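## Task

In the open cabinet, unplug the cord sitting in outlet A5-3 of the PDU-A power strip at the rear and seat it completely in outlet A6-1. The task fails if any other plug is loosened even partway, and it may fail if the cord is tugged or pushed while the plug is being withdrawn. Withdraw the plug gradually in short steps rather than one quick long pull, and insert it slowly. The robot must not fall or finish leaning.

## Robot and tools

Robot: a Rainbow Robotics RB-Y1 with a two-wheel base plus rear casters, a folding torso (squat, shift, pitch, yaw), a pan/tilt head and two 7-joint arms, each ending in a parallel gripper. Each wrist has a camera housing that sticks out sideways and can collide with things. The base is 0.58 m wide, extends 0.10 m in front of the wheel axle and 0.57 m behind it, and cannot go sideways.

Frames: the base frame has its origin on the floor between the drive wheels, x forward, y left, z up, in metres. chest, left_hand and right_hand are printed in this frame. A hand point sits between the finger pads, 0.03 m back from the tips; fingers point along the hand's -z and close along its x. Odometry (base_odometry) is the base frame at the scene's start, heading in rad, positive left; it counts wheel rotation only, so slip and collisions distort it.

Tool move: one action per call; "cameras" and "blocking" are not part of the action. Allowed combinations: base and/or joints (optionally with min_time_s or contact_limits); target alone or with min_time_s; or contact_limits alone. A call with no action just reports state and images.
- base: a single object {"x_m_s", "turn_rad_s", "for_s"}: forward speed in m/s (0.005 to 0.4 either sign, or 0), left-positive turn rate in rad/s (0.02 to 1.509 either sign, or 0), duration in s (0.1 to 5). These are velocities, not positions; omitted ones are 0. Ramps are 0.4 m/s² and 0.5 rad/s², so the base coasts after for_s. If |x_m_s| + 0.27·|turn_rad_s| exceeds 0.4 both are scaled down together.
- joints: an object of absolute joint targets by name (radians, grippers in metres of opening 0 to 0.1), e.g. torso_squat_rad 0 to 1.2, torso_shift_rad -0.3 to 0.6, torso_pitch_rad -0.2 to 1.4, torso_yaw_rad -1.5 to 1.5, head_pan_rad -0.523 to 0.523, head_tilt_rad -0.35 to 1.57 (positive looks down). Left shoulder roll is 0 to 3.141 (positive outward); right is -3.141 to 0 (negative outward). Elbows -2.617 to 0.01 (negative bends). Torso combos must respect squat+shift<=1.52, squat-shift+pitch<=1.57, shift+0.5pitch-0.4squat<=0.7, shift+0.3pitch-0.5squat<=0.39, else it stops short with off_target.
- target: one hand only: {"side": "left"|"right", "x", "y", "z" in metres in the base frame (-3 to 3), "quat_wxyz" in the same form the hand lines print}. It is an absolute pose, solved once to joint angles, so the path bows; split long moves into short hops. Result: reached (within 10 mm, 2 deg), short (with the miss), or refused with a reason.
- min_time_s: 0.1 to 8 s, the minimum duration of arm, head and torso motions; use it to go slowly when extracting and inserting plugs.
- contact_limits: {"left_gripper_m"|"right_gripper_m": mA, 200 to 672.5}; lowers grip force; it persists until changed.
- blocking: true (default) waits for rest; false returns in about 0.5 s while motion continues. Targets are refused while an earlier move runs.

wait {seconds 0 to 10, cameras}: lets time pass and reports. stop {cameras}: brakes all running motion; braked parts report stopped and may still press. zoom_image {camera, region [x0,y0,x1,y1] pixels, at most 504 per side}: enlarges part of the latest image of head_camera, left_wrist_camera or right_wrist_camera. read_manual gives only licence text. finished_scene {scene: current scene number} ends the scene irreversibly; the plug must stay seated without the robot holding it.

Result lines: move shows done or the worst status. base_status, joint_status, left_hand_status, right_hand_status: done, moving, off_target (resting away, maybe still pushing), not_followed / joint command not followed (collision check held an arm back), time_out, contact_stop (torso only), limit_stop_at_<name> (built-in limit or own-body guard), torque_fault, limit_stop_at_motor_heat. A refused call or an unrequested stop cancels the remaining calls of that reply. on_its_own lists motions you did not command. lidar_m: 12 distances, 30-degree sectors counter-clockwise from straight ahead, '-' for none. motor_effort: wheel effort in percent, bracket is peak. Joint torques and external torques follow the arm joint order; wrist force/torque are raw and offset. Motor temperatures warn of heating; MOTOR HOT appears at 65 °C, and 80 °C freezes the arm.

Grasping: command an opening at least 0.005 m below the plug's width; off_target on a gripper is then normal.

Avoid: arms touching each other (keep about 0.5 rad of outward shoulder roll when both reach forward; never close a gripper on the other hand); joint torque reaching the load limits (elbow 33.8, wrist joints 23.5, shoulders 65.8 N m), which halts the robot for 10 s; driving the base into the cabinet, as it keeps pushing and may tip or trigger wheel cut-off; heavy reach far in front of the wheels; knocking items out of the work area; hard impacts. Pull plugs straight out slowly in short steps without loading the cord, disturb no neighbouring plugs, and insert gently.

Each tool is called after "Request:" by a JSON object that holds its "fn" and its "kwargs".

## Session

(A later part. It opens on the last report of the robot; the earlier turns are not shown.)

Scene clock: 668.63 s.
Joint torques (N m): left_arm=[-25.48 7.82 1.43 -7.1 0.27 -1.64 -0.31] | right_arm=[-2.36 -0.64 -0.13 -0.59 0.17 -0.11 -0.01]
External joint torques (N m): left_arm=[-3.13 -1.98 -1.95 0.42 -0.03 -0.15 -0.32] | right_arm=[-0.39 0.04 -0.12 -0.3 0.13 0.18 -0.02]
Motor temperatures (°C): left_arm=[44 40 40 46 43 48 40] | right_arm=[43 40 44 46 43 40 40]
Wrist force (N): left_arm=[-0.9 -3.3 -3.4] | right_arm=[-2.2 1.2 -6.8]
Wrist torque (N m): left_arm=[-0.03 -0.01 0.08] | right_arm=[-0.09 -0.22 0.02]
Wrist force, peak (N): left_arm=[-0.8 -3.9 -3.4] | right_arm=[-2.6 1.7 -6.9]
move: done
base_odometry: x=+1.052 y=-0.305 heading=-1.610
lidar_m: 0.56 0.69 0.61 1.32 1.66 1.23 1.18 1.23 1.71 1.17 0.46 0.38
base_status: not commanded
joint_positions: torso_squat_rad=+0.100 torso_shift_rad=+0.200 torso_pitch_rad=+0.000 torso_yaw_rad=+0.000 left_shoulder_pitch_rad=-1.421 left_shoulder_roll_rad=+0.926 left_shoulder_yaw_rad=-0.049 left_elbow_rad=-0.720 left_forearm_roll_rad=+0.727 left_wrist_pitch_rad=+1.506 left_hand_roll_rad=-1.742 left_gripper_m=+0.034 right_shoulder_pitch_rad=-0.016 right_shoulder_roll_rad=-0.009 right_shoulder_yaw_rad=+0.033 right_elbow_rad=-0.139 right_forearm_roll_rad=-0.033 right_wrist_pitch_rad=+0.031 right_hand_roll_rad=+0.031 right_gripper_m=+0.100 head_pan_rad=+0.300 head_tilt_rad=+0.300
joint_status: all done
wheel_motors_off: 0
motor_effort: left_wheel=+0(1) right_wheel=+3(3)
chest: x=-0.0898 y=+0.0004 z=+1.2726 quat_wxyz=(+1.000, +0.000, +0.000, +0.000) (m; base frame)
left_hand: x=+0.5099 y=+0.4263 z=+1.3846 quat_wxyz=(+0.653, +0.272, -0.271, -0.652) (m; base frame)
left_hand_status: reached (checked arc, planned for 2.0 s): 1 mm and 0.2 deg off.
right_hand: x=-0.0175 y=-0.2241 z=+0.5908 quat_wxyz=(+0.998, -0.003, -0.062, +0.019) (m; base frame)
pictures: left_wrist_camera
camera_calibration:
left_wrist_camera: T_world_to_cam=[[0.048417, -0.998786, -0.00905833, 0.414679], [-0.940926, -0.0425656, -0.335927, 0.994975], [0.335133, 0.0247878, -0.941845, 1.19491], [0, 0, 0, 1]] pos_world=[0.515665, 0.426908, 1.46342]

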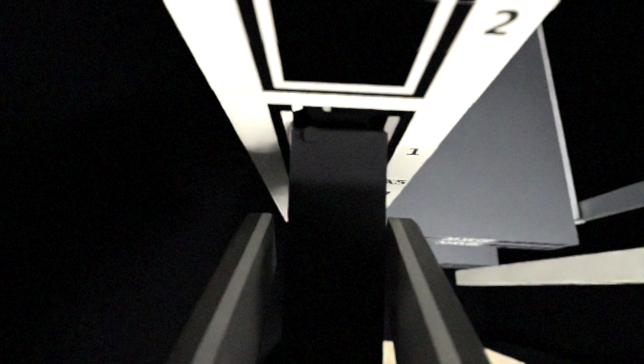

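Request:
{"fn": "move", "kwargs": {"joints": {"head_tilt_rad":0.4}, "cameras": ["head_camera"]}}

Request:
{"fn": "zoom_image", "kwargs": {"camera": "head_camera", "region": [460, 120, 660, 280]}}

Scene clock: 675.27 s.
Joint torques (N m): left_arm=[-25.48 8.08 1.42 -7.14 0.23 -1.56 -0.27] | right_arm=[-2.06 -0.26 -0.39 -0.56 0.16 -0.09 0.04]
External joint torques (N m): left_arm=[-3.14 -1.73 -1.96 0.39 -0.08 -0.06 -0.28] | right_arm=[-0.09 0.42 -0.37 -0.26 0.12 0.2 0.04]
Motor temperatures (°C): left_arm=[44 40 40 46 43 47 40] | right_arm=[43 40 44 46 43 40 40]
Wrist force (N): left_arm=[-1.1 -3.4 -3.1] | right_arm=[-1.6 1.3 -6.5]
Wrist torque (N m): left_arm=[-0.05 -0.05 0.07] | right_arm=[-0.13 -0.18 0.07]
Wrist force, peak (N): left_arm=[-0.7 -4.1 -3.7] | right_arm=[-2.5 1.7 -6.8]
move: done
base_odometry: x=+1.052 y=-0.305 heading=-1.610
lidar_m: 0.56 0.69 0.60 1.31 1.67 1.23 1.18 1.24 1.73 1.18 0.45 0.37
base_status: not commanded
joint_positions: torso_squat_rad=+0.100 torso_shift_rad=+0.200 torso_pitch_rad=+0.000 torso_yaw_rad=+0.000 left_shoulder_pitch_rad=-1.421 left_shoulder_roll_rad=+0.926 left_shoulder_yaw_rad=-0.049 left_elbow_rad=-0.720 left_forearm_roll_rad=+0.727 left_wrist_pitch_rad=+1.506 left_hand_roll_rad=-1.742 left_gripper_m=+0.034 right_shoulder_pitch_rad=-0.016 right_shoulder_roll_rad=-0.009 right_shoulder_yaw_rad=+0.033 right_elbow_rad=-0.139 right_forearm_roll_rad=-0.033 right_wrist_pitch_rad=+0.031 right_hand_roll_rad=+0.031 right_gripper_m=+0.100 head_pan_rad=+0.300 head_tilt_rad=+0.400
joint_status: all done
wheel_motors_off: 0
motor_effort: left_wheel=+0(0) right_wheel=+2(3)
chest: x=-0.0898 y=+0.0004 z=+1.2726 quat_wxyz=(+1.000, +0.000, +0.000, +0.000) (m; base frame)
left_hand: x=+0.5099 y=+0.4263 z=+1.3846 quat_wxyz=(+0.653, +0.272, -0.271, -0.652) (m; base frame)
right_hand: x=-0.0175 y=-0.2241 z=+0.5908 quat_wxyz=(+0.998, -0.003, -0.062, +0.019) (m; base frame)
pictures: head_camera
camera_calibration:
head_camera: T_world_to_cam=[[0.29937, -0.954065, -0.0117506, 0.0466975], [-0.345151, -0.0968048, -0.933541, 1.41725], [0.889521, 0.28353, -0.358277, 0.525805], [0, 0, 0, 1]] pos_world=[0.00747062, 0.0326676, 1.51199]

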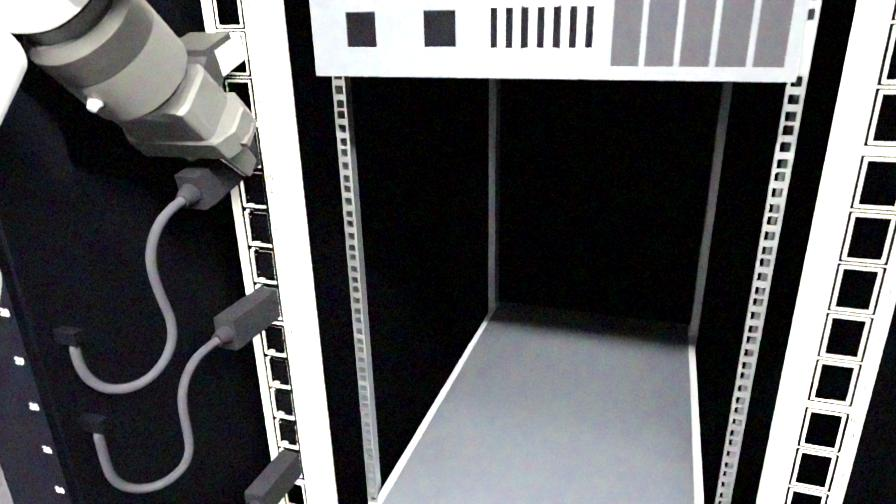

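Scaled by 2.520 from the camera's 896x504 image, which has a finer 1280x720 frame.

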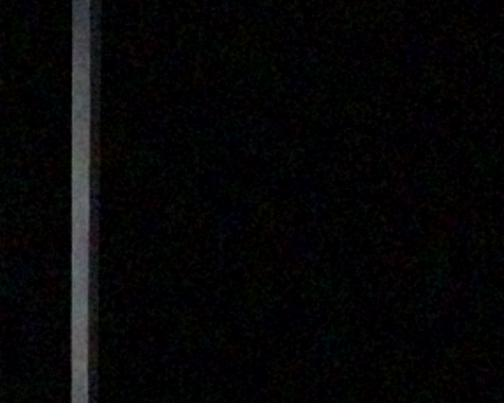

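Request:
{"fn": "zoom_image", "kwargs": {"camera": "head_camera", "region": [140, 60, 340, 220]}}

Request:
{"fn": "zoom_image", "kwargs": {"camera": "head_camera", "region": [160, 260, 320, 370]}}

Scaled by 2.520 from the camera's 896x504 image, which has a finer 1280x720 frame.

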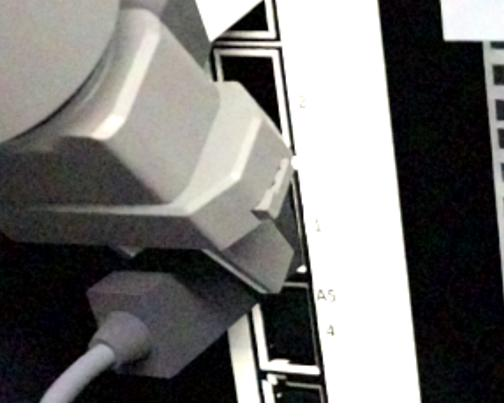

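Scaled by 3.150 from the camera's 896x504 image, which has a finer 1280x720 frame.

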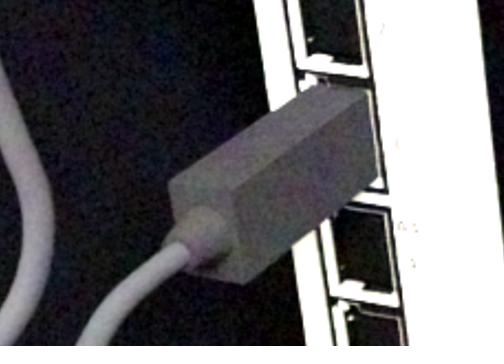

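Request:
{"fn": "move", "kwargs": {"target": {"side":"left","x":0.475,"y":0.426,"z":1.42,"quat_wxyz":[0.653,0.271,-0.271,-0.653]}, "min_time_s": 3, "cameras": []}}

Request:
{"fn": "move", "kwargs": {"target": {"side":"left","x":0.44,"y":0.426,"z":1.45,"quat_wxyz":[0.653,0.271,-0.271,-0.653]}, "min_time_s": 3, "cameras": ["left_wrist_camera","head_camera"]}}

Request:
{"fn": "zoom_image", "kwargs": {"camera": "left_wrist_camera", "region": [200, 60, 500, 320]}}

Request:
{"fn": "zoom_image", "kwargs": {"camera": "head_camera", "region": [140, 60, 340, 220]}}

Scene clock: 734.73 s.
Joint torques (N m): left_arm=[-19.9 9.11 5.5 -8.01 0.54 -1.23 0.16] | right_arm=[-2.23 -0.11 -0.09 -0.76 0.13 -0.1 0.08]
External joint torques (N m): left_arm=[1.06 -0.37 1.76 -1.45 0.32 0.27 0.15] | right_arm=[-0.26 0.58 -0.07 -0.47 0.09 0.19 0.08]
Motor temperatures (°C): left_arm=[44 40 40 46 43 44 40] | right_arm=[43 40 44 46 43 40 40]
Wrist force (N): left_arm=[-0.6 -3.6 -3.5] | right_arm=[-1.4 1.6 -6.0]
Wrist torque (N m): left_arm=[-0.02 0.03 0.09] | right_arm=[-0.15 -0.11 0.05]
Wrist force, peak (N): left_arm=[-0.7 -3.9 -3.8] | right_arm=[-1.2 1.1 -7.4]
move: done
base_odometry: x=+1.052 y=-0.305 heading=-1.610
lidar_m: 0.56 0.68 0.60 1.32 1.68 1.24 1.18 1.24 1.71 1.18 0.46 0.37
base_status: not commanded
joint_positions: torso_squat_rad=+0.100 torso_shift_rad=+0.200 torso_pitch_rad=+0.000 torso_yaw_rad=+0.000 left_shoulder_pitch_rad=-1.411 left_shoulder_roll_rad=+0.988 left_shoulder_yaw_rad=-0.023 left_elbow_rad=-0.883 left_forearm_roll_rad=+0.760 left_wrist_pitch_rad=+1.665 left_hand_roll_rad=-1.683 left_gripper_m=+0.034 right_shoulder_pitch_rad=-0.016 right_shoulder_roll_rad=-0.009 right_shoulder_yaw_rad=+0.033 right_elbow_rad=-0.139 right_forearm_roll_rad=-0.033 right_wrist_pitch_rad=+0.031 right_hand_roll_rad=+0.031 right_gripper_m=+0.100 head_pan_rad=+0.300 head_tilt_rad=+0.400
joint_status: all done
wheel_motors_off: 0
motor_effort: left_wheel=-1(1) right_wheel=+2(3)
chest: x=-0.0898 y=+0.0004 z=+1.2726 quat_wxyz=(+1.000, +0.000, +0.000, +0.000) (m; base frame)
left_hand: x=+0.4751 y=+0.4259 z=+1.4201 quat_wxyz=(+0.653, +0.269, -0.270, -0.654) (m; base frame)
left_hand_status: reached (checked arc, planned for 3.0 s): 0 mm and 0.3 deg off.
right_hand: x=-0.0175 y=-0.2241 z=+0.5907 quat_wxyz=(+0.998, -0.003, -0.062, +0.019) (m; base frame)
pictures: none
No camera images: "cameras" was empty.

Scene clock: 738.07 s.
Joint torques (N m): left_arm=[-18.38 8.99 5.52 -7.04 0.37 -1.33 0.04] | right_arm=[-2.52 -0.2 -0.25 -0.48 0.07 0 0.04]
External joint torques (N m): left_arm=[1.15 -0.11 1.68 -1.44 0.24 0.18 0.03] | right_arm=[-0.56 0.48 -0.24 -0.19 0.03 0.29 0.04]
Motor temperatures (°C): left_arm=[44 40 40 46 43 43 40] | right_arm=[43 40 44 46 43 40 40]
Wrist force (N): left_arm=[-0.7 -3.5 -3.2] | right_arm=[-2.0 1.3 -6.7]
Wrist torque (N m): left_arm=[-0.03 0.03 0.08] | right_arm=[-0.12 -0.20 0.04]
Wrist force, peak (N): left_arm=[-0.5 -3.7 -3.7] | right_arm=[-2.3 1.9 -7.0]
move: done
base_odometry: x=+1.052 y=-0.305 heading=-1.610
lidar_m: 0.56 0.69 0.61 1.32 1.67 1.23 1.19 1.23 1.71 1.18 0.45 0.38
base_status: not commanded
joint_positions: torso_squat_rad=+0.100 torso_shift_rad=+0.200 torso_pitch_rad=+0.000 torso_yaw_rad=+0.000 left_shoulder_pitch_rad=-1.406 left_shoulder_roll_rad=+1.046 left_shoulder_yaw_rad=+0.011 left_elbow_rad=-1.019 left_forearm_roll_rad=+0.796 left_wrist_pitch_rad=+1.796 left_hand_roll_rad=-1.631 left_gripper_m=+0.034 right_shoulder_pitch_rad=-0.016 right_shoulder_roll_rad=-0.009 right_shoulder_yaw_rad=+0.033 right_elbow_rad=-0.139 right_forearm_roll_rad=-0.033 right_wrist_pitch_rad=+0.031 right_hand_roll_rad=+0.031 right_gripper_m=+0.100 head_pan_rad=+0.300 head_tilt_rad=+0.400
joint_status: all done
wheel_motors_off: 0
motor_effort: left_wheel=-1(1) right_wheel=+2(3)
chest: x=-0.0898 y=+0.0004 z=+1.2726 quat_wxyz=(+1.000, +0.000, +0.000, +0.000) (m; base frame)
left_hand: x=+0.4401 y=+0.4259 z=+1.4502 quat_wxyz=(+0.653, +0.271, -0.271, -0.654) (m; base frame)
left_hand_status: reached (checked arc, planned for 3.0 s): 0 mm and 0.1 deg off.
right_hand: x=-0.0175 y=-0.2241 z=+0.5907 quat_wxyz=(+0.998, -0.003, -0.062, +0.019) (m; base frame)
pictures: head_camera, left_wrist_camera
camera_calibration:
head_camera: T_world_to_cam=[[0.299274, -0.954095, -0.0117433, 0.0466883], [-0.345252, -0.0968062, -0.933504, 1.41719], [0.889515, 0.283427, -0.358374, 0.525956], [0, 0, 0, 1]] pos_world=[0.00747058, 0.0326679, 1.51199]
left_wrist_camera: T_world_to_cam=[[0.0465165, -0.99888, -0.0087058, 0.418689], [-0.94239, -0.0409923, -0.331995, 0.945536], [0.331266, 0.0236475, -0.943241, 1.28426], [0, 0, 0, 1]] pos_world=[0.446157, 0.42661, 1.52892]

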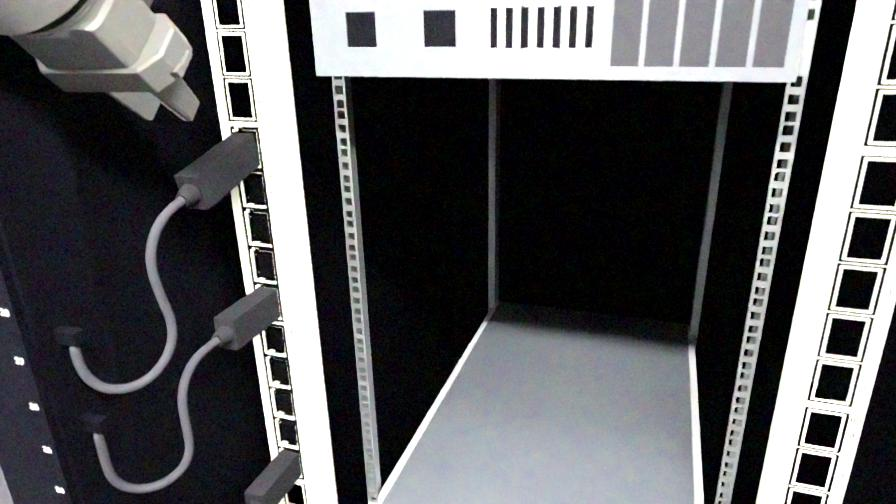

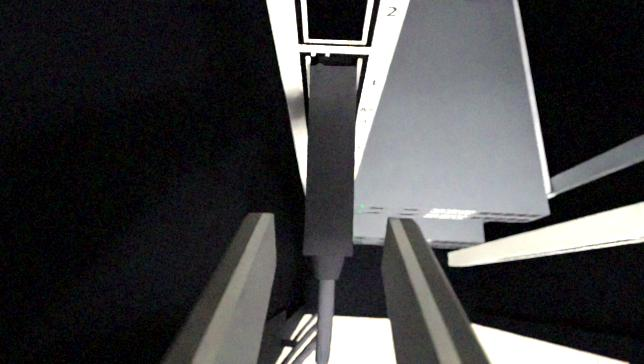

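Scaled by 1.680 from the camera's 644x364 image, which has a finer 1265x715 frame.

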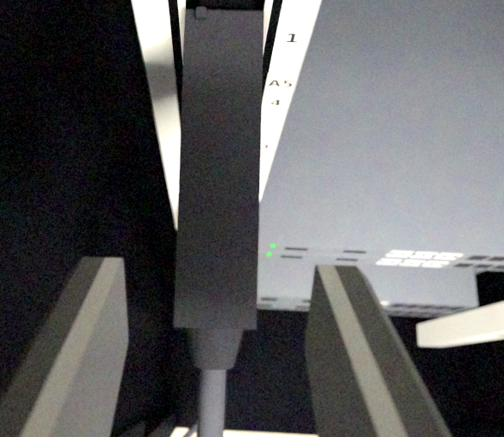

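Scaled by 2.520 from the camera's 896x504 image, which has a finer 1280x720 frame.

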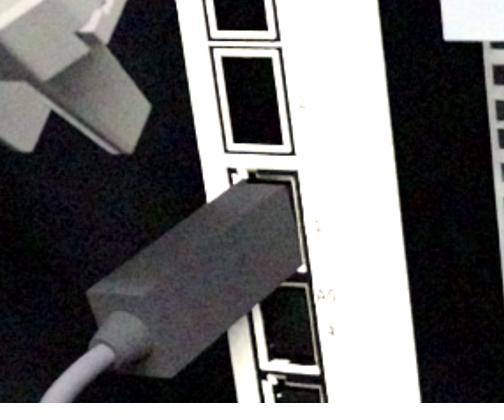

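Request:
{"fn": "move", "kwargs": {"target": {"side":"left","x":0.44,"y":0.425,"z":1.42,"quat_wxyz":[0.612,0.354,-0.354,-0.612]}, "min_time_s": 4, "cameras": ["head_camera","left_wrist_camera"]}}

Scene clock: 771.90 s.
Joint torques (N m): left_arm=[-16.66 10.93 7.17 -5.89 0.2 -1.95 0.09] | right_arm=[-2.39 -0.25 0.02 -0.7 0.17 -0.08 0]
External joint torques (N m): left_arm=[1.09 -2.25 1.85 -1.27 0.29 -0.16 0.08] | right_arm=[-0.43 0.43 0.03 -0.4 0.13 0.21 0]
Motor temperatures (°C): left_arm=[43 40 40 46 42 43 40] | right_arm=[43 40 44 46 43 40 40]
Wrist force (N): left_arm=[-0.2 -4.3 -2.2] | right_arm=[-2.1 1.7 -6.2]
Wrist torque (N m): left_arm=[0.01 0.06 0.09] | right_arm=[-0.17 -0.21 0.05]
Wrist force, peak (N): left_arm=[-0.7 -4.0 -3.6] | right_arm=[-2.3 2.7 -6.6]
move: done
base_odometry: x=+1.052 y=-0.305 heading=-1.610
lidar_m: 0.56 0.69 0.61 1.32 1.67 1.24 1.18 1.22 1.71 1.19 0.45 0.38
base_status: not commanded
joint_positions: torso_squat_rad=+0.100 torso_shift_rad=+0.200 torso_pitch_rad=+0.000 torso_yaw_rad=+0.000 left_shoulder_pitch_rad=-0.947 left_shoulder_roll_rad=+1.015 left_shoulder_yaw_rad=+0.255 left_elbow_rad=-1.516 left_forearm_roll_rad=+0.843 left_wrist_pitch_rad=+1.601 left_hand_roll_rad=-1.499 left_gripper_m=+0.034 right_shoulder_pitch_rad=-0.016 right_shoulder_roll_rad=-0.009 right_shoulder_yaw_rad=+0.033 right_elbow_rad=-0.139 right_forearm_roll_rad=-0.033 right_wrist_pitch_rad=+0.031 right_hand_roll_rad=+0.031 right_gripper_m=+0.100 head_pan_rad=+0.300 head_tilt_rad=+0.400
joint_status: all done
wheel_motors_off: 0
motor_effort: left_wheel=-1(1) right_wheel=+2(3)
chest: x=-0.0898 y=+0.0004 z=+1.2726 quat_wxyz=(+1.000, +0.000, +0.000, +0.000) (m; base frame)
left_hand: x=+0.4396 y=+0.4250 z=+1.4204 quat_wxyz=(+0.612, +0.353, -0.354, -0.613) (m; base frame)
left_hand_status: reached (checked arc, planned for 4.0 s): 1 mm and 0.1 deg off.
right_hand: x=-0.0175 y=-0.2241 z=+0.5907 quat_wxyz=(+0.998, -0.003, -0.062, +0.019) (m; base frame)
pictures: head_camera, left_wrist_camera
camera_calibration:
head_camera: T_world_to_cam=[[0.299274, -0.954095, -0.0117433, 0.0466883], [-0.345252, -0.0968062, -0.933504, 1.41719], [0.889515, 0.283427, -0.358374, 0.525956], [0, 0, 0, 1]] pos_world=[0.00747058, 0.0326679, 1.51199]
left_wrist_camera: T_world_to_cam=[[0.0468036, -0.998895, 0.00421922, 0.399026], [-0.824356, -0.0410103, -0.564584, 1.21358], [0.564133, 0.0229464, -0.825365, 0.986877], [0, 0, 0, 1]] pos_world=[0.425017, 0.425709, 1.49802]

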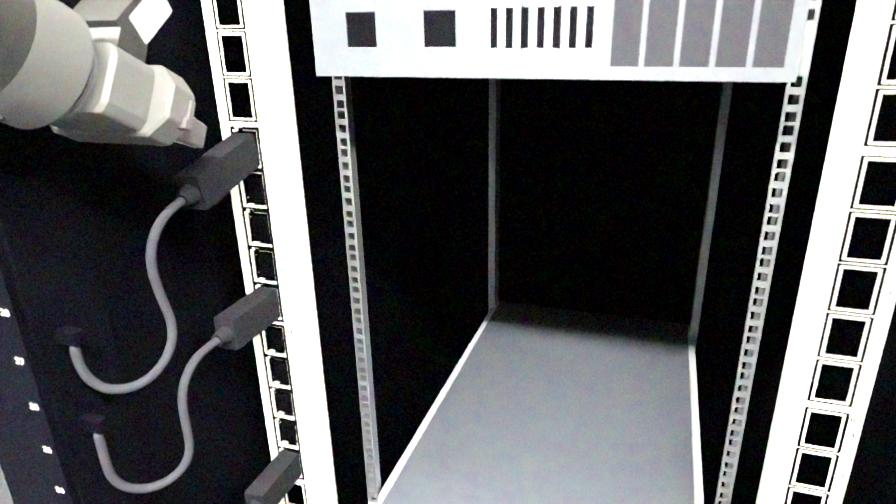

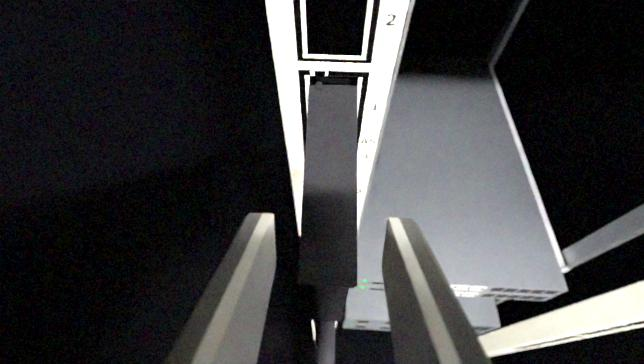

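Request:
{"fn": "move", "kwargs": {"target": {"side":"left","x":0.454,"y":0.425,"z":1.393,"quat_wxyz":[0.612,0.354,-0.354,-0.612]}, "min_time_s": 3, "cameras": ["left_wrist_camera"]}}

Request:
{"fn": "move", "kwargs": {"target": {"side":"left","x":0.478,"y":0.425,"z":1.378,"quat_wxyz":[0.612,0.354,-0.354,-0.612]}, "min_time_s": 3, "cameras": ["left_wrist_camera","head_camera"]}}

Request:
{"fn": "zoom_image", "kwargs": {"camera": "head_camera", "region": [140, 60, 340, 220]}}

Scene clock: 785.50 s.
Joint torques (N m): left_arm=[-16.98 11.69 3.75 -4.49 -0.2 -1.99 -0.3] | right_arm=[-2.26 -0.5 -0.47 -0.5 0.16 -0.16 0.03]
External joint torques (N m): left_arm=[1.17 -1.92 -1.82 0.63 -0.14 -0.19 -0.32] | right_arm=[-0.29 0.18 -0.46 -0.2 0.13 0.13 0.03]
Motor temperatures (°C): left_arm=[43 40 40 46 42 43 40] | right_arm=[43 40 44 46 43 40 40]
Wrist force (N): left_arm=[-0.7 -4.5 -1.7] | right_arm=[-1.9 1.5 -6.3]
Wrist torque (N m): left_arm=[0.04 0.00 0.10] | right_arm=[-0.08 -0.16 0.06]
Wrist force, peak (N): left_arm=[-0.6 -4.9 -2.2] | right_arm=[-0.8 1.1 -7.4]
move: done
base_odometry: x=+1.052 y=-0.305 heading=-1.610
lidar_m: 0.56 0.69 0.61 1.32 1.68 1.22 1.19 1.24 1.71 1.17 0.45 0.38
base_status: not commanded
joint_positions: torso_squat_rad=+0.100 torso_shift_rad=+0.200 torso_pitch_rad=+0.000 torso_yaw_rad=+0.000 left_shoulder_pitch_rad=-0.890 left_shoulder_roll_rad=+0.974 left_shoulder_yaw_rad=+0.252 left_elbow_rad=-1.516 left_forearm_roll_rad=+0.816 left_wrist_pitch_rad=+1.532 left_hand_roll_rad=-1.512 left_gripper_m=+0.034 right_shoulder_pitch_rad=-0.016 right_shoulder_roll_rad=-0.009 right_shoulder_yaw_rad=+0.033 right_elbow_rad=-0.139 right_forearm_roll_rad=-0.033 right_wrist_pitch_rad=+0.031 right_hand_roll_rad=+0.031 right_gripper_m=+0.100 head_pan_rad=+0.300 head_tilt_rad=+0.400
joint_status: all done
wheel_motors_off: 0
motor_effort: left_wheel=-1(1) right_wheel=+3(3)
chest: x=-0.0898 y=+0.0004 z=+1.2726 quat_wxyz=(+1.000, +0.000, +0.000, +0.000) (m; base frame)
left_hand: x=+0.4538 y=+0.4250 z=+1.3936 quat_wxyz=(+0.612, +0.354, -0.354, -0.612) (m; base frame)
left_hand_status: reached (checked arc, planned for 3.0 s): 1 mm and 0.1 deg off.
right_hand: x=-0.0175 y=-0.2241 z=+0.5907 quat_wxyz=(+0.998, -0.003, -0.062, +0.019) (m; base frame)
pictures: left_wrist_camera
camera_calibration:
left_wrist_camera: T_world_to_cam=[[0.0477887, -0.998848, 0.00428865, 0.397923], [-0.822672, -0.0417941, -0.566978, 1.21319], [0.566504, 0.0235669, -0.823722, 0.953074], [0, 0, 0, 1]] pos_world=[0.439124, 0.425708, 1.47122]

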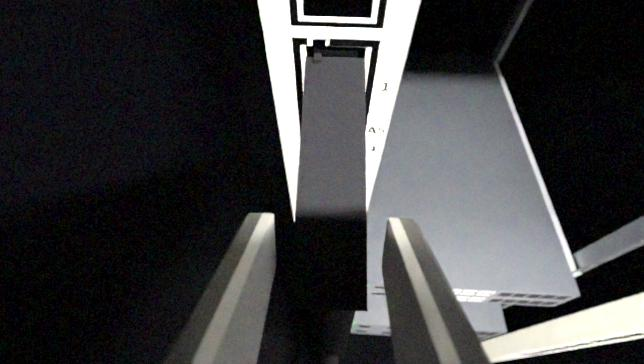

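Scene clock: 788.83 s.
Joint torques (N m): left_arm=[-22.41 11.5 3.55 -5.28 -0.09 -1.95 -0.24] | right_arm=[-2.3 -0.33 -0.28 -0.64 0.08 -0.06 0.02]
External joint torques (N m): left_arm=[-3.24 -2.08 -1.99 0.56 -0.1 -0.15 -0.25] | right_arm=[-0.34 0.35 -0.27 -0.34 0.04 0.23 0.01]
Motor temperatures (°C): left_arm=[43 40 40 46 42 43 40] | right_arm=[43 40 44 46 43 40 40]
Wrist force (N): left_arm=[-0.6 -4.5 -1.7] | right_arm=[-1.7 1.2 -5.6]
Wrist torque (N m): left_arm=[0.07 0.00 0.09] | right_arm=[-0.09 -0.19 0.04]
Wrist force, peak (N): left_arm=[-0.8 -5.0 -2.2] | right_arm=[-2.3 2.1 -6.7]
move: done
base_odometry: x=+1.052 y=-0.305 heading=-1.610
lidar_m: 0.56 0.68 0.61 1.32 1.67 1.23 1.18 1.25 1.72 1.17 0.46 0.37
base_status: not commanded
joint_positions: torso_squat_rad=+0.100 torso_shift_rad=+0.200 torso_pitch_rad=+0.000 torso_yaw_rad=+0.000 left_shoulder_pitch_rad=-0.915 left_shoulder_roll_rad=+0.938 left_shoulder_yaw_rad=+0.212 left_elbow_rad=-1.424 left_forearm_roll_rad=+0.781 left_wrist_pitch_rad=+1.456 left_hand_roll_rad=-1.549 left_gripper_m=+0.034 right_shoulder_pitch_rad=-0.016 right_shoulder_roll_rad=-0.009 right_shoulder_yaw_rad=+0.033 right_elbow_rad=-0.139 right_forearm_roll_rad=-0.033 right_wrist_pitch_rad=+0.031 right_hand_roll_rad=+0.031 right_gripper_m=+0.100 head_pan_rad=+0.300 head_tilt_rad=+0.400
joint_status: all done
wheel_motors_off: 0
motor_effort: left_wheel=-1(1) right_wheel=+2(3)
chest: x=-0.0898 y=+0.0004 z=+1.2726 quat_wxyz=(+1.000, +0.000, +0.000, +0.000) (m; base frame)
left_hand: x=+0.4777 y=+0.4252 z=+1.3781 quat_wxyz=(+0.612, +0.354, -0.354, -0.612) (m; base frame)
left_hand_status: reached (checked arc, planned for 3.0 s): 0 mm and 0.0 deg off.
right_hand: x=-0.0175 y=-0.2241 z=+0.5907 quat_wxyz=(+0.998, -0.003, -0.062, +0.019) (m; base frame)
pictures: head_camera, left_wrist_camera
camera_calibration:
head_camera: T_world_to_cam=[[0.299274, -0.954095, -0.0117433, 0.0466883], [-0.345252, -0.0968062, -0.933504, 1.41719], [0.889515, 0.283427, -0.358374, 0.525956], [0, 0, 0, 1]] pos_world=[0.00747058, 0.0326679, 1.51199]
left_wrist_camera: T_world_to_cam=[[0.048292, -0.998824, 0.004217, 0.396908], [-0.823102, -0.042187, -0.566324, 1.22349], [0.565836, 0.0238779, -0.824172, 0.927595], [0, 0, 0, 1]] pos_world=[0.463022, 0.425908, 1.45572]

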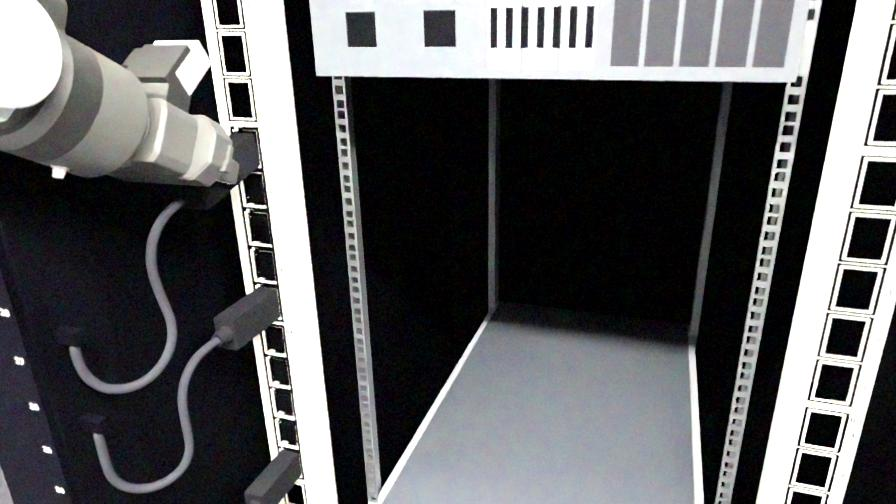

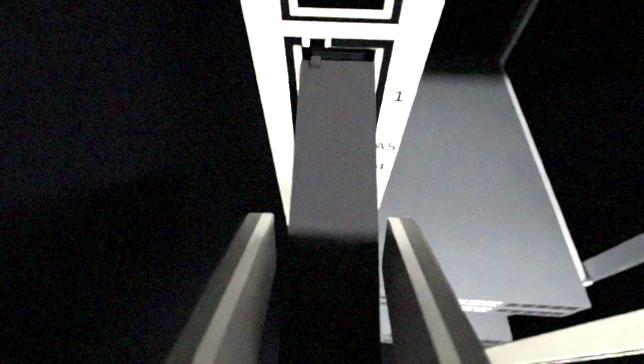

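Scaled by 2.520 from the camera's 896x504 image, which has a finer 1280x720 frame.

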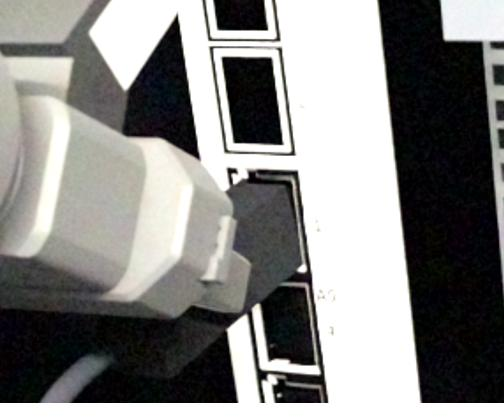

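Request:
{"fn": "move", "kwargs": {"target": {"side":"left","x":0.495,"y":0.4252,"z":1.3675,"quat_wxyz":[0.612,0.354,-0.354,-0.612]}, "min_time_s": 3, "cameras": ["left_wrist_camera","head_camera"]}}

Request:
{"fn": "zoom_image", "kwargs": {"camera": "head_camera", "region": [140, 60, 340, 220]}}

Scene clock: 795.87 s.
Joint torques (N m): left_arm=[-22.96 11.3 3.62 -5.88 -0.03 -1.8 -0.26] | right_arm=[-2.29 -0.3 -0.32 -0.64 0.13 -0.12 0.03]
External joint torques (N m): left_arm=[-3.05 -2.22 -1.8 0.48 -0.1 0 -0.27] | right_arm=[-0.33 0.39 -0.31 -0.34 0.1 0.17 0.02]
Motor temperatures (°C): left_arm=[43 40 40 46 42 43 40] | right_arm=[43 40 44 46 43 40 40]
Wrist force (N): left_arm=[-0.9 -4.6 -2.0] | right_arm=[-1.6 1.7 -6.1]
Wrist torque (N m): left_arm=[0.05 -0.01 0.06] | right_arm=[-0.14 -0.19 0.10]
Wrist force, peak (N): left_arm=[-0.6 -4.8 -2.4] | right_arm=[-1.9 1.4 -7.2]
move: done
base_odometry: x=+1.052 y=-0.305 heading=-1.610
lidar_m: 0.56 0.69 0.61 1.31 1.66 1.23 1.18 1.24 1.71 1.17 0.46 0.38
base_status: not commanded
joint_positions: torso_squat_rad=+0.100 torso_shift_rad=+0.200 torso_pitch_rad=+0.000 torso_yaw_rad=+0.000 left_shoulder_pitch_rad=-0.940 left_shoulder_roll_rad=+0.913 left_shoulder_yaw_rad=+0.186 left_elbow_rad=-1.346 left_forearm_roll_rad=+0.759 left_wrist_pitch_rad=+1.399 left_hand_roll_rad=-1.580 left_gripper_m=+0.034 right_shoulder_pitch_rad=-0.016 right_shoulder_roll_rad=-0.009 right_shoulder_yaw_rad=+0.033 right_elbow_rad=-0.139 right_forearm_roll_rad=-0.033 right_wrist_pitch_rad=+0.031 right_hand_roll_rad=+0.031 right_gripper_m=+0.100 head_pan_rad=+0.300 head_tilt_rad=+0.400
joint_status: all done
wheel_motors_off: 0
motor_effort: left_wheel=-1(1) right_wheel=+2(3)
chest: x=-0.0898 y=+0.0004 z=+1.2726 quat_wxyz=(+1.000, +0.000, +0.000, +0.000) (m; base frame)
left_hand: x=+0.4948 y=+0.4254 z=+1.3676 quat_wxyz=(+0.612, +0.354, -0.354, -0.612) (m; base frame)
left_hand_status: reached (checked arc, planned for 3.0 s): 0 mm and 0.0 deg off.
right_hand: x=-0.0175 y=-0.2241 z=+0.5907 quat_wxyz=(+0.998, -0.003, -0.062, +0.019) (m; base frame)
pictures: head_camera, left_wrist_camera
camera_calibration:
head_camera: T_world_to_cam=[[0.299274, -0.954095, -0.0117433, 0.0466883], [-0.345252, -0.0968062, -0.933504, 1.41719], [0.889515, 0.283427, -0.358374, 0.525956], [0, 0, 0, 1]] pos_world=[0.00747058, 0.0326679, 1.51199]
left_wrist_camera: T_world_to_cam=[[0.04824, -0.998827, 0.00429604, 0.396238], [-0.823183, -0.0421923, -0.566207, 1.2315], [0.565724, 0.0237774, -0.824252, 0.909474], [0, 0, 0, 1]] pos_world=[0.480122, 0.426108, 1.44522]

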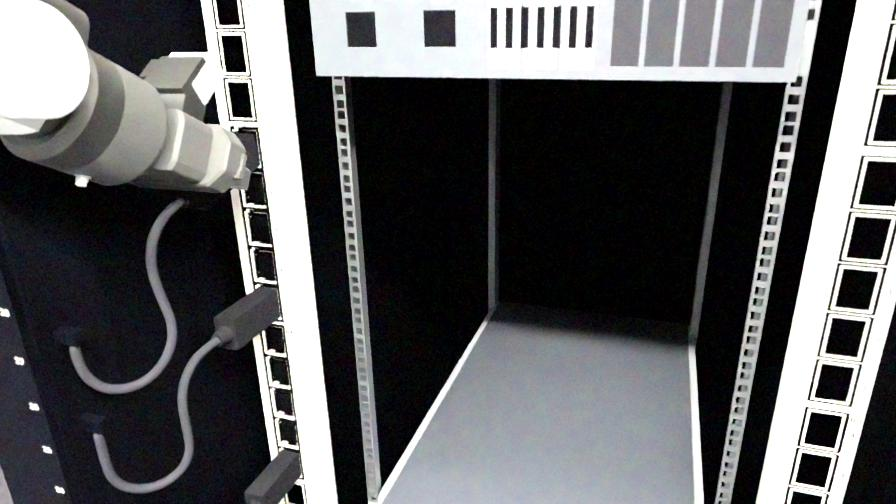

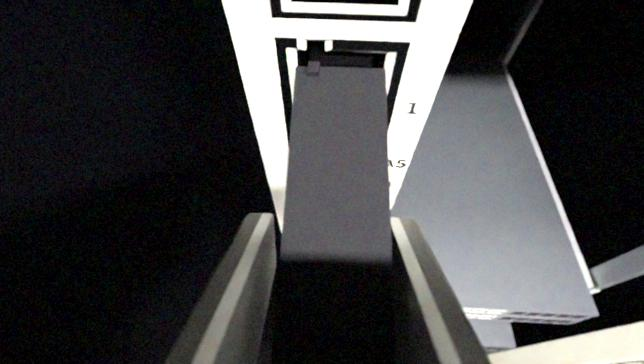

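Scaled by 2.520 from the camera's 896x504 image, which has a finer 1280x720 frame.

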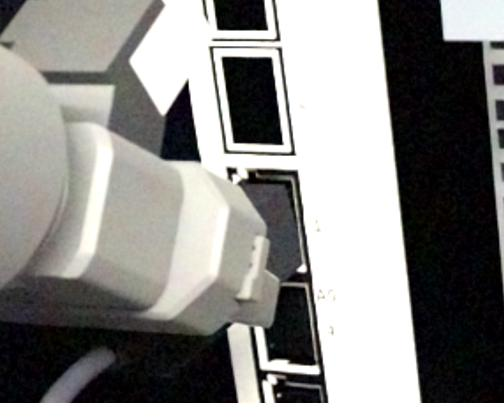

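Request:
{"fn": "move", "kwargs": {"target": {"side":"left","x":0.497,"y":0.424,"z":1.3662,"quat_wxyz":[0.612,0.354,-0.354,-0.612]}, "min_time_s": 2, "cameras": ["left_wrist_camera"]}}

Request:
{"fn": "move", "kwargs": {"joints": {"left_gripper_m":0.0}, "cameras": ["left_wrist_camera"]}}

Request:
{"fn": "zoom_image", "kwargs": {"camera": "left_wrist_camera", "region": [240, 0, 440, 180]}}

Scene clock: 804.37 s.
Joint torques (N m): left_arm=[-23.3 7.74 1.44 -4.43 0.02 -3.58 -0.28] | right_arm=[-2.22 -0.19 -0.2 -0.58 0.09 -0.14 0]
External joint torques (N m): left_arm=[-3.3 -5.74 -3.97 1.97 -0.05 -1.78 -0.29] | right_arm=[-0.24 0.49 -0.19 -0.28 0.06 0.15 -0.01]
Motor temperatures (°C): left_arm=[43 40 40 45 42 43 40] | right_arm=[43 40 44 46 43 40 40]
Wrist force (N): left_arm=[-1.2 -11.9 15.5] | right_arm=[-1.8 1.1 -6.3]
Wrist torque (N m): left_arm=[-0.03 -0.10 0.03] | right_arm=[-0.05 -0.21 0.05]
Wrist force, peak (N): left_arm=[-0.9 -12.2 15.6] | right_arm=[-2.3 1.7 -7.1]
move: done
base_odometry: x=+1.052 y=-0.305 heading=-1.610
lidar_m: 0.56 0.69 0.61 1.32 1.66 1.23 1.18 1.24 1.72 1.18 0.46 0.38
base_status: not commanded
joint_positions: torso_squat_rad=+0.100 torso_shift_rad=+0.200 torso_pitch_rad=-0.001 torso_yaw_rad=+0.000 left_shoulder_pitch_rad=-0.943 left_shoulder_roll_rad=+0.909 left_shoulder_yaw_rad=+0.182 left_elbow_rad=-1.340 left_forearm_roll_rad=+0.755 left_wrist_pitch_rad=+1.394 left_hand_roll_rad=-1.580 left_gripper_m=+0.034 right_shoulder_pitch_rad=-0.016 right_shoulder_roll_rad=-0.009 right_shoulder_yaw_rad=+0.033 right_elbow_rad=-0.139 right_forearm_roll_rad=-0.033 right_wrist_pitch_rad=+0.031 right_hand_roll_rad=+0.031 right_gripper_m=+0.100 head_pan_rad=+0.300 head_tilt_rad=+0.400
joint_status: all done
wheel_motors_off: 0
motor_effort: left_wheel=+1(1) right_wheel=+2(3)
chest: x=-0.0900 y=+0.0004 z=+1.2726 quat_wxyz=(+1.000, +0.000, +0.000, +0.000) (m; base frame)
left_hand: x=+0.4962 y=+0.4247 z=+1.3669 quat_wxyz=(+0.612, +0.355, -0.354, -0.612) (m; base frame)
left_hand_status: reached (checked arc, planned for 2.0 s): 1 mm and 0.1 deg off.
right_hand: x=-0.0175 y=-0.2241 z=+0.5908 quat_wxyz=(+0.998, -0.003, -0.062, +0.019) (m; base frame)
pictures: left_wrist_camera
camera_calibration:
left_wrist_camera: T_world_to_cam=[[0.0489524, -0.998793, 0.00395693, 0.395607], [-0.822786, -0.0425714, -0.566755, 1.23299], [0.56624, 0.0244883, -0.823877, 0.907028], [0, 0, 0, 1]] pos_world=[0.481523, 0.425408, 1.44452]

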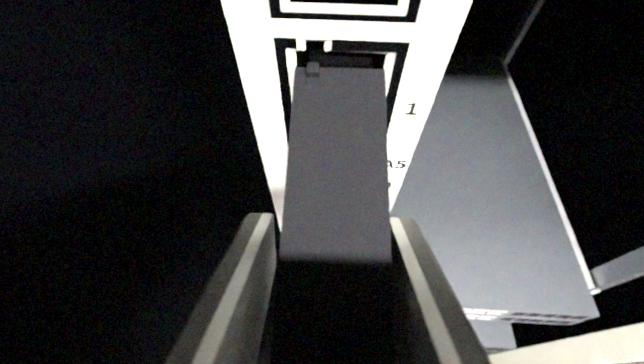

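Scene clock: 805.23 s.
Joint torques (N m): left_arm=[-22.37 10.45 3.06 -4.44 -0.8 -3.9 0.03] | right_arm=[-2.42 -0.23 -0.23 -0.68 0.12 -0.18 0.02]
External joint torques (N m): left_arm=[-2.37 -3.02 -2.36 1.95 -0.87 -2.1 0.02] | right_arm=[-0.44 0.45 -0.22 -0.38 0.08 0.11 0.02]
Motor temperatures (°C): left_arm=[43 40 40 45 42 43 40] | right_arm=[43 40 44 46 43 40 40]
Wrist force (N): left_arm=[3.7 -13.4 16.1] | right_arm=[-2.1 1.9 -5.4]
Wrist torque (N m): left_arm=[-0.11 -0.30 -0.28] | right_arm=[-0.19 -0.25 0.04]
Wrist force, peak (N): left_arm=[6.7 -15.3 17.4] | right_arm=[-1.7 1.1 -7.0]
move: off_target
base_odometry: x=+1.052 y=-0.305 heading=-1.610
lidar_m: 0.56 0.69 0.60 1.32 1.67 1.23 1.18 1.24 1.72 1.19 0.45 0.38
base_status: not commanded
joint_positions: torso_squat_rad=+0.100 torso_shift_rad=+0.200 torso_pitch_rad=-0.001 torso_yaw_rad=+0.000 left_shoulder_pitch_rad=-0.944 left_shoulder_roll_rad=+0.909 left_shoulder_yaw_rad=+0.182 left_elbow_rad=-1.341 left_forearm_roll_rad=+0.756 left_wrist_pitch_rad=+1.394 left_hand_roll_rad=-1.580 left_gripper_m=+0.023 right_shoulder_pitch_rad=-0.016 right_shoulder_roll_rad=-0.009 right_shoulder_yaw_rad=+0.033 right_elbow_rad=-0.139 right_forearm_roll_rad=-0.033 right_wrist_pitch_rad=+0.031 right_hand_roll_rad=+0.031 right_gripper_m=+0.100 head_pan_rad=+0.300 head_tilt_rad=+0.400
joint_status: left_gripper_m off_target (ended at +0.023, target +0.000)
wheel_motors_off: 0
motor_effort: left_wheel=+1(2) right_wheel=+2(3)
chest: x=-0.0901 y=+0.0004 z=+1.2726 quat_wxyz=(+1.000, +0.000, +0.000, +0.000) (m; base frame)
left_hand: x=+0.4963 y=+0.4242 z=+1.3668 quat_wxyz=(+0.612, +0.354, -0.354, -0.612) (m; base frame)
right_hand: x=-0.0176 y=-0.2241 z=+0.5908 quat_wxyz=(+0.998, -0.003, -0.062, +0.019) (m; base frame)
pictures: left_wrist_camera
camera_calibration:
left_wrist_camera: T_world_to_cam=[[0.0480389, -0.998837, 0.00406409, 0.395408], [-0.822991, -0.0418866, -0.566508, 1.23244], [0.56602, 0.0238697, -0.824046, 0.907515], [0, 0, 0, 1]] pos_world=[0.481622, 0.424909, 1.44442]

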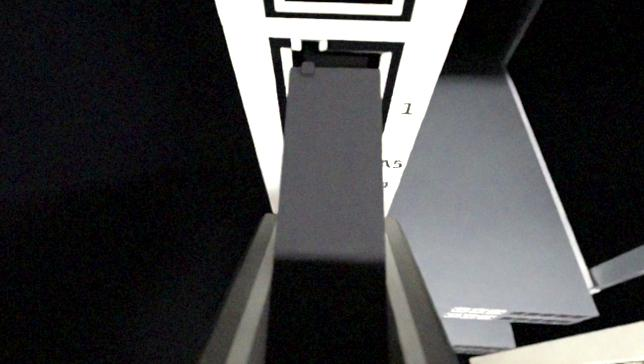

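Scaled by 2.520 from the camera's 644x364 image, which has a finer 1265x715 frame.

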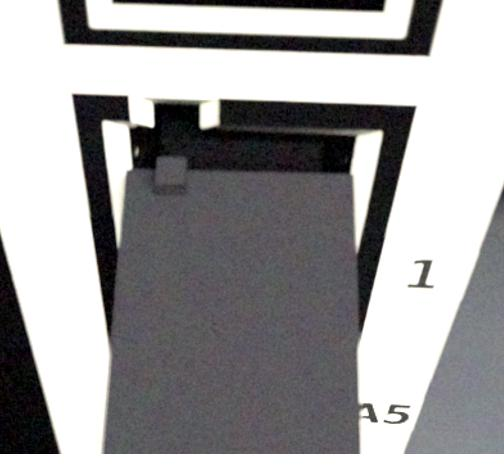

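Request:
{"fn": "move", "kwargs": {"target": {"side":"left","x":0.486,"y":0.4245,"z":1.3645,"quat_wxyz":[0.612,0.354,-0.354,-0.612]}, "min_time_s": 3, "cameras": []}}

Request:
{"fn": "move", "kwargs": {"target": {"side":"left","x":0.472,"y":0.4245,"z":1.365,"quat_wxyz":[0.612,0.354,-0.354,-0.612]}, "min_time_s": 3, "cameras": ["left_wrist_camera"]}}

Request:
{"fn": "move", "kwargs": {"target": {"side":"left","x":0.462,"y":0.4245,"z":1.37,"quat_wxyz":[0.612,0.354,-0.354,-0.612]}, "min_time_s": 3, "cameras": ["left_wrist_camera"]}}

Request:
{"fn": "zoom_image", "kwargs": {"camera": "left_wrist_camera", "region": [240, 0, 440, 180]}}

Scene clock: 815.33 s.
Joint torques (N m): left_arm=[-19.39 13.56 7.69 -7.95 0.33 -1.74 0.17] | right_arm=[-2.63 -0.45 -0.17 -0.64 0.08 -0.15 0.01]
External joint torques (N m): left_arm=[0.14 -0.1 2.11 -1.79 0.29 0.06 0.16] | right_arm=[-0.68 0.24 -0.16 -0.35 0.04 0.14 0]
Motor temperatures (°C): left_arm=[43 40 40 45 42 43 40] | right_arm=[43 40 44 46 43 40 40]
Wrist force (N): left_arm=[-0.6 -5.2 -2.9] | right_arm=[-2.0 1.7 -6.0]
Wrist torque (N m): left_arm=[0.02 0.01 0.08] | right_arm=[-0.13 -0.20 0.06]
Wrist force, peak (N): left_arm=[-13.5 29.3 -46.3] | right_arm=[-1.2 2.0 -7.0]
move: done
base_odometry: x=+1.052 y=-0.305 heading=-1.610
lidar_m: 0.56 0.69 0.60 1.31 1.67 1.23 1.19 1.23 1.71 1.19 0.46 0.38
base_status: not commanded
joint_positions: torso_squat_rad=+0.100 torso_shift_rad=+0.200 torso_pitch_rad=+0.000 torso_yaw_rad=+0.000 left_shoulder_pitch_rad=-0.905 left_shoulder_roll_rad=+0.917 left_shoulder_yaw_rad=+0.200 left_elbow_rad=-1.397 left_forearm_roll_rad=+0.768 left_wrist_pitch_rad=+1.417 left_hand_roll_rad=-1.564 left_gripper_m=+0.023 right_shoulder_pitch_rad=-0.016 right_shoulder_roll_rad=-0.009 right_shoulder_yaw_rad=+0.033 right_elbow_rad=-0.139 right_forearm_roll_rad=-0.033 right_wrist_pitch_rad=+0.031 right_hand_roll_rad=+0.031 right_gripper_m=+0.100 head_pan_rad=+0.300 head_tilt_rad=+0.400
joint_status: all done
wheel_motors_off: 0
motor_effort: left_wheel=-3(19) right_wheel=+2(6)
chest: x=-0.0896 y=+0.0005 z=+1.2725 quat_wxyz=(+1.000, +0.000, +0.000, +0.000) (m; base frame)
left_hand: x=+0.4873 y=+0.4243 z=+1.3641 quat_wxyz=(+0.612, +0.353, -0.353, -0.613) (m; base frame)
left_hand_status: reached (checked arc, planned for 3.0 s): 1 mm and 0.2 deg off.
right_hand: x=-0.0176 y=-0.2241 z=+0.5907 quat_wxyz=(+0.998, -0.003, -0.061, +0.019) (m; base frame)
pictures: none
No camera images: "cameras" was empty.

Scene clock: 818.67 s.
Joint torques (N m): left_arm=[-18.36 13.93 7.73 -7.55 0.31 -1.71 0.18] | right_arm=[-2.42 -0.21 -0.28 -0.68 0.1 -0.19 -0.01]
External joint torques (N m): left_arm=[0.41 0.07 1.98 -1.79 0.32 0.09 0.17] | right_arm=[-0.46 0.48 -0.27 -0.39 0.07 0.1 -0.01]
Motor temperatures (°C): left_arm=[43 40 40 45 42 43 40] | right_arm=[43 40 44 46 43 40 40]
Wrist force (N): left_arm=[-0.7 -5.2 -2.7] | right_arm=[-1.8 0.9 -5.1]
Wrist torque (N m): left_arm=[0.05 0.00 0.06] | right_arm=[-0.06 -0.19 0.10]
Wrist force, peak (N): left_arm=[-0.7 -5.6 -2.8] | right_arm=[-2.2 1.7 -7.1]
move: done
base_odometry: x=+1.052 y=-0.305 heading=-1.610
lidar_m: 0.56 0.69 0.61 1.31 1.66 1.24 1.19 1.24 1.71 1.17 0.45 0.38
base_status: not commanded
joint_positions: torso_squat_rad=+0.100 torso_shift_rad=+0.200 torso_pitch_rad=+0.000 torso_yaw_rad=+0.000 left_shoulder_pitch_rad=-0.854 left_shoulder_roll_rad=+0.931 left_shoulder_yaw_rad=+0.231 left_elbow_rad=-1.483 left_forearm_roll_rad=+0.786 left_wrist_pitch_rad=+1.451 left_hand_roll_rad=-1.534 left_gripper_m=+0.023 right_shoulder_pitch_rad=-0.016 right_shoulder_roll_rad=-0.009 right_shoulder_yaw_rad=+0.033 right_elbow_rad=-0.139 right_forearm_roll_rad=-0.033 right_wrist_pitch_rad=+0.031 right_hand_roll_rad=+0.031 right_gripper_m=+0.100 head_pan_rad=+0.300 head_tilt_rad=+0.400
joint_status: all done
wheel_motors_off: 0
motor_effort: left_wheel=-3(4) right_wheel=+2(3)
chest: x=-0.0896 y=+0.0005 z=+1.2725 quat_wxyz=(+1.000, +0.000, +0.000, +0.000) (m; base frame)
left_hand: x=+0.4721 y=+0.4243 z=+1.3650 quat_wxyz=(+0.612, +0.354, -0.354, -0.612) (m; base frame)
left_hand_status: reached (checked arc, planned for 3.0 s): 0 mm and 0.0 deg off.
right_hand: x=-0.0176 y=-0.2241 z=+0.5907 quat_wxyz=(+0.998, -0.003, -0.061, +0.019) (m; base frame)
pictures: left_wrist_camera
camera_calibration:
left_wrist_camera: T_world_to_cam=[[0.0473507, -0.99887, 0.00416955, 0.396849], [-0.823513, -0.0413998, -0.565785, 1.21058], [0.565318, 0.0233566, -0.824543, 0.920927], [0, 0, 0, 1]] pos_world=[0.457521, 0.425009, 1.44262]

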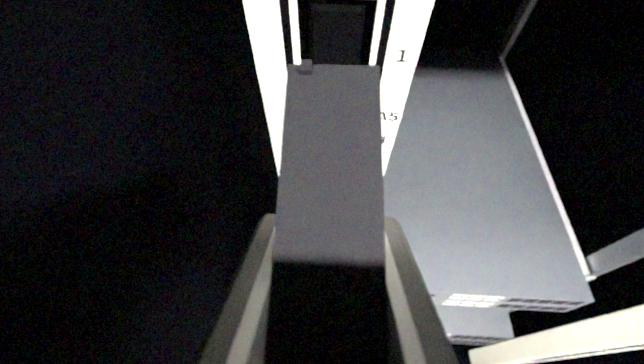

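Scene clock: 822.00 s.
Joint torques (N m): left_arm=[-17.98 14.22 7.89 -7.21 0.32 -1.78 0.15] | right_arm=[-2.5 -0.08 -0.28 -0.67 0.13 -0.02 0]
External joint torques (N m): left_arm=[0.37 0.31 2.1 -1.73 0.36 0.02 0.14] | right_arm=[-0.55 0.6 -0.27 -0.37 0.09 0.27 -0.01]
Motor temperatures (°C): left_arm=[43 40 40 45 42 43 40] | right_arm=[43 40 44 46 43 40 40]
Wrist force (N): left_arm=[-1.1 -5.2 -2.9] | right_arm=[-1.3 1.7 -5.9]
Wrist torque (N m): left_arm=[0.03 -0.06 0.07] | right_arm=[-0.18 -0.08 0.12]
Wrist force, peak (N): left_arm=[-0.9 -5.5 -3.1] | right_arm=[-2.0 2.0 -6.9]
move: done
base_odometry: x=+1.052 y=-0.305 heading=-1.610
lidar_m: 0.56 0.69 0.60 1.31 1.68 1.23 1.18 1.24 1.71 1.19 0.45 0.37
base_status: not commanded
joint_positions: torso_squat_rad=+0.100 torso_shift_rad=+0.200 torso_pitch_rad=+0.000 torso_yaw_rad=+0.000 left_shoulder_pitch_rad=-0.839 left_shoulder_roll_rad=+0.944 left_shoulder_yaw_rad=+0.248 left_elbow_rad=-1.522 left_forearm_roll_rad=+0.799 left_wrist_pitch_rad=+1.480 left_hand_roll_rad=-1.520 left_gripper_m=+0.023 right_shoulder_pitch_rad=-0.016 right_shoulder_roll_rad=-0.009 right_shoulder_yaw_rad=+0.033 right_elbow_rad=-0.139 right_forearm_roll_rad=-0.033 right_wrist_pitch_rad=+0.031 right_hand_roll_rad=+0.031 right_gripper_m=+0.100 head_pan_rad=+0.300 head_tilt_rad=+0.400
joint_status: all done
wheel_motors_off: 0
motor_effort: left_wheel=-3(4) right_wheel=+3(3)
chest: x=-0.0896 y=+0.0005 z=+1.2725 quat_wxyz=(+1.000, +0.000, +0.000, +0.000) (m; base frame)
left_hand: x=+0.4627 y=+0.4244 z=+1.3699 quat_wxyz=(+0.612, +0.354, -0.354, -0.613) (m; base frame)
left_hand_status: reached (checked arc, planned for 3.0 s): 1 mm and 0.1 deg off.
right_hand: x=-0.0176 y=-0.2241 z=+0.5907 quat_wxyz=(+0.998, -0.003, -0.061, +0.019) (m; base frame)
pictures: left_wrist_camera
camera_calibration:
left_wrist_camera: T_world_to_cam=[[0.0472068, -0.998879, 0.00345096, 0.398385], [-0.823855, -0.0408884, -0.565323, 1.20488], [0.564831, 0.023844, -0.824862, 0.930757], [0, 0, 0, 1]] pos_world=[0.448119, 0.425011, 1.44752]

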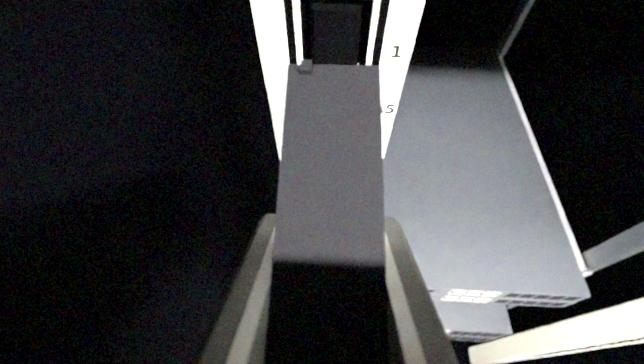

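Scaled by 2.520 from the camera's 644x364 image, which has a finer 1265x715 frame.

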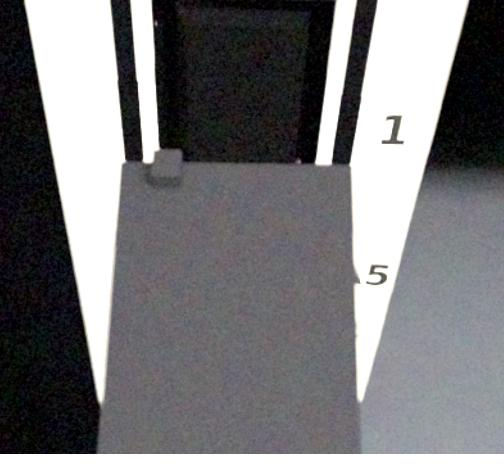

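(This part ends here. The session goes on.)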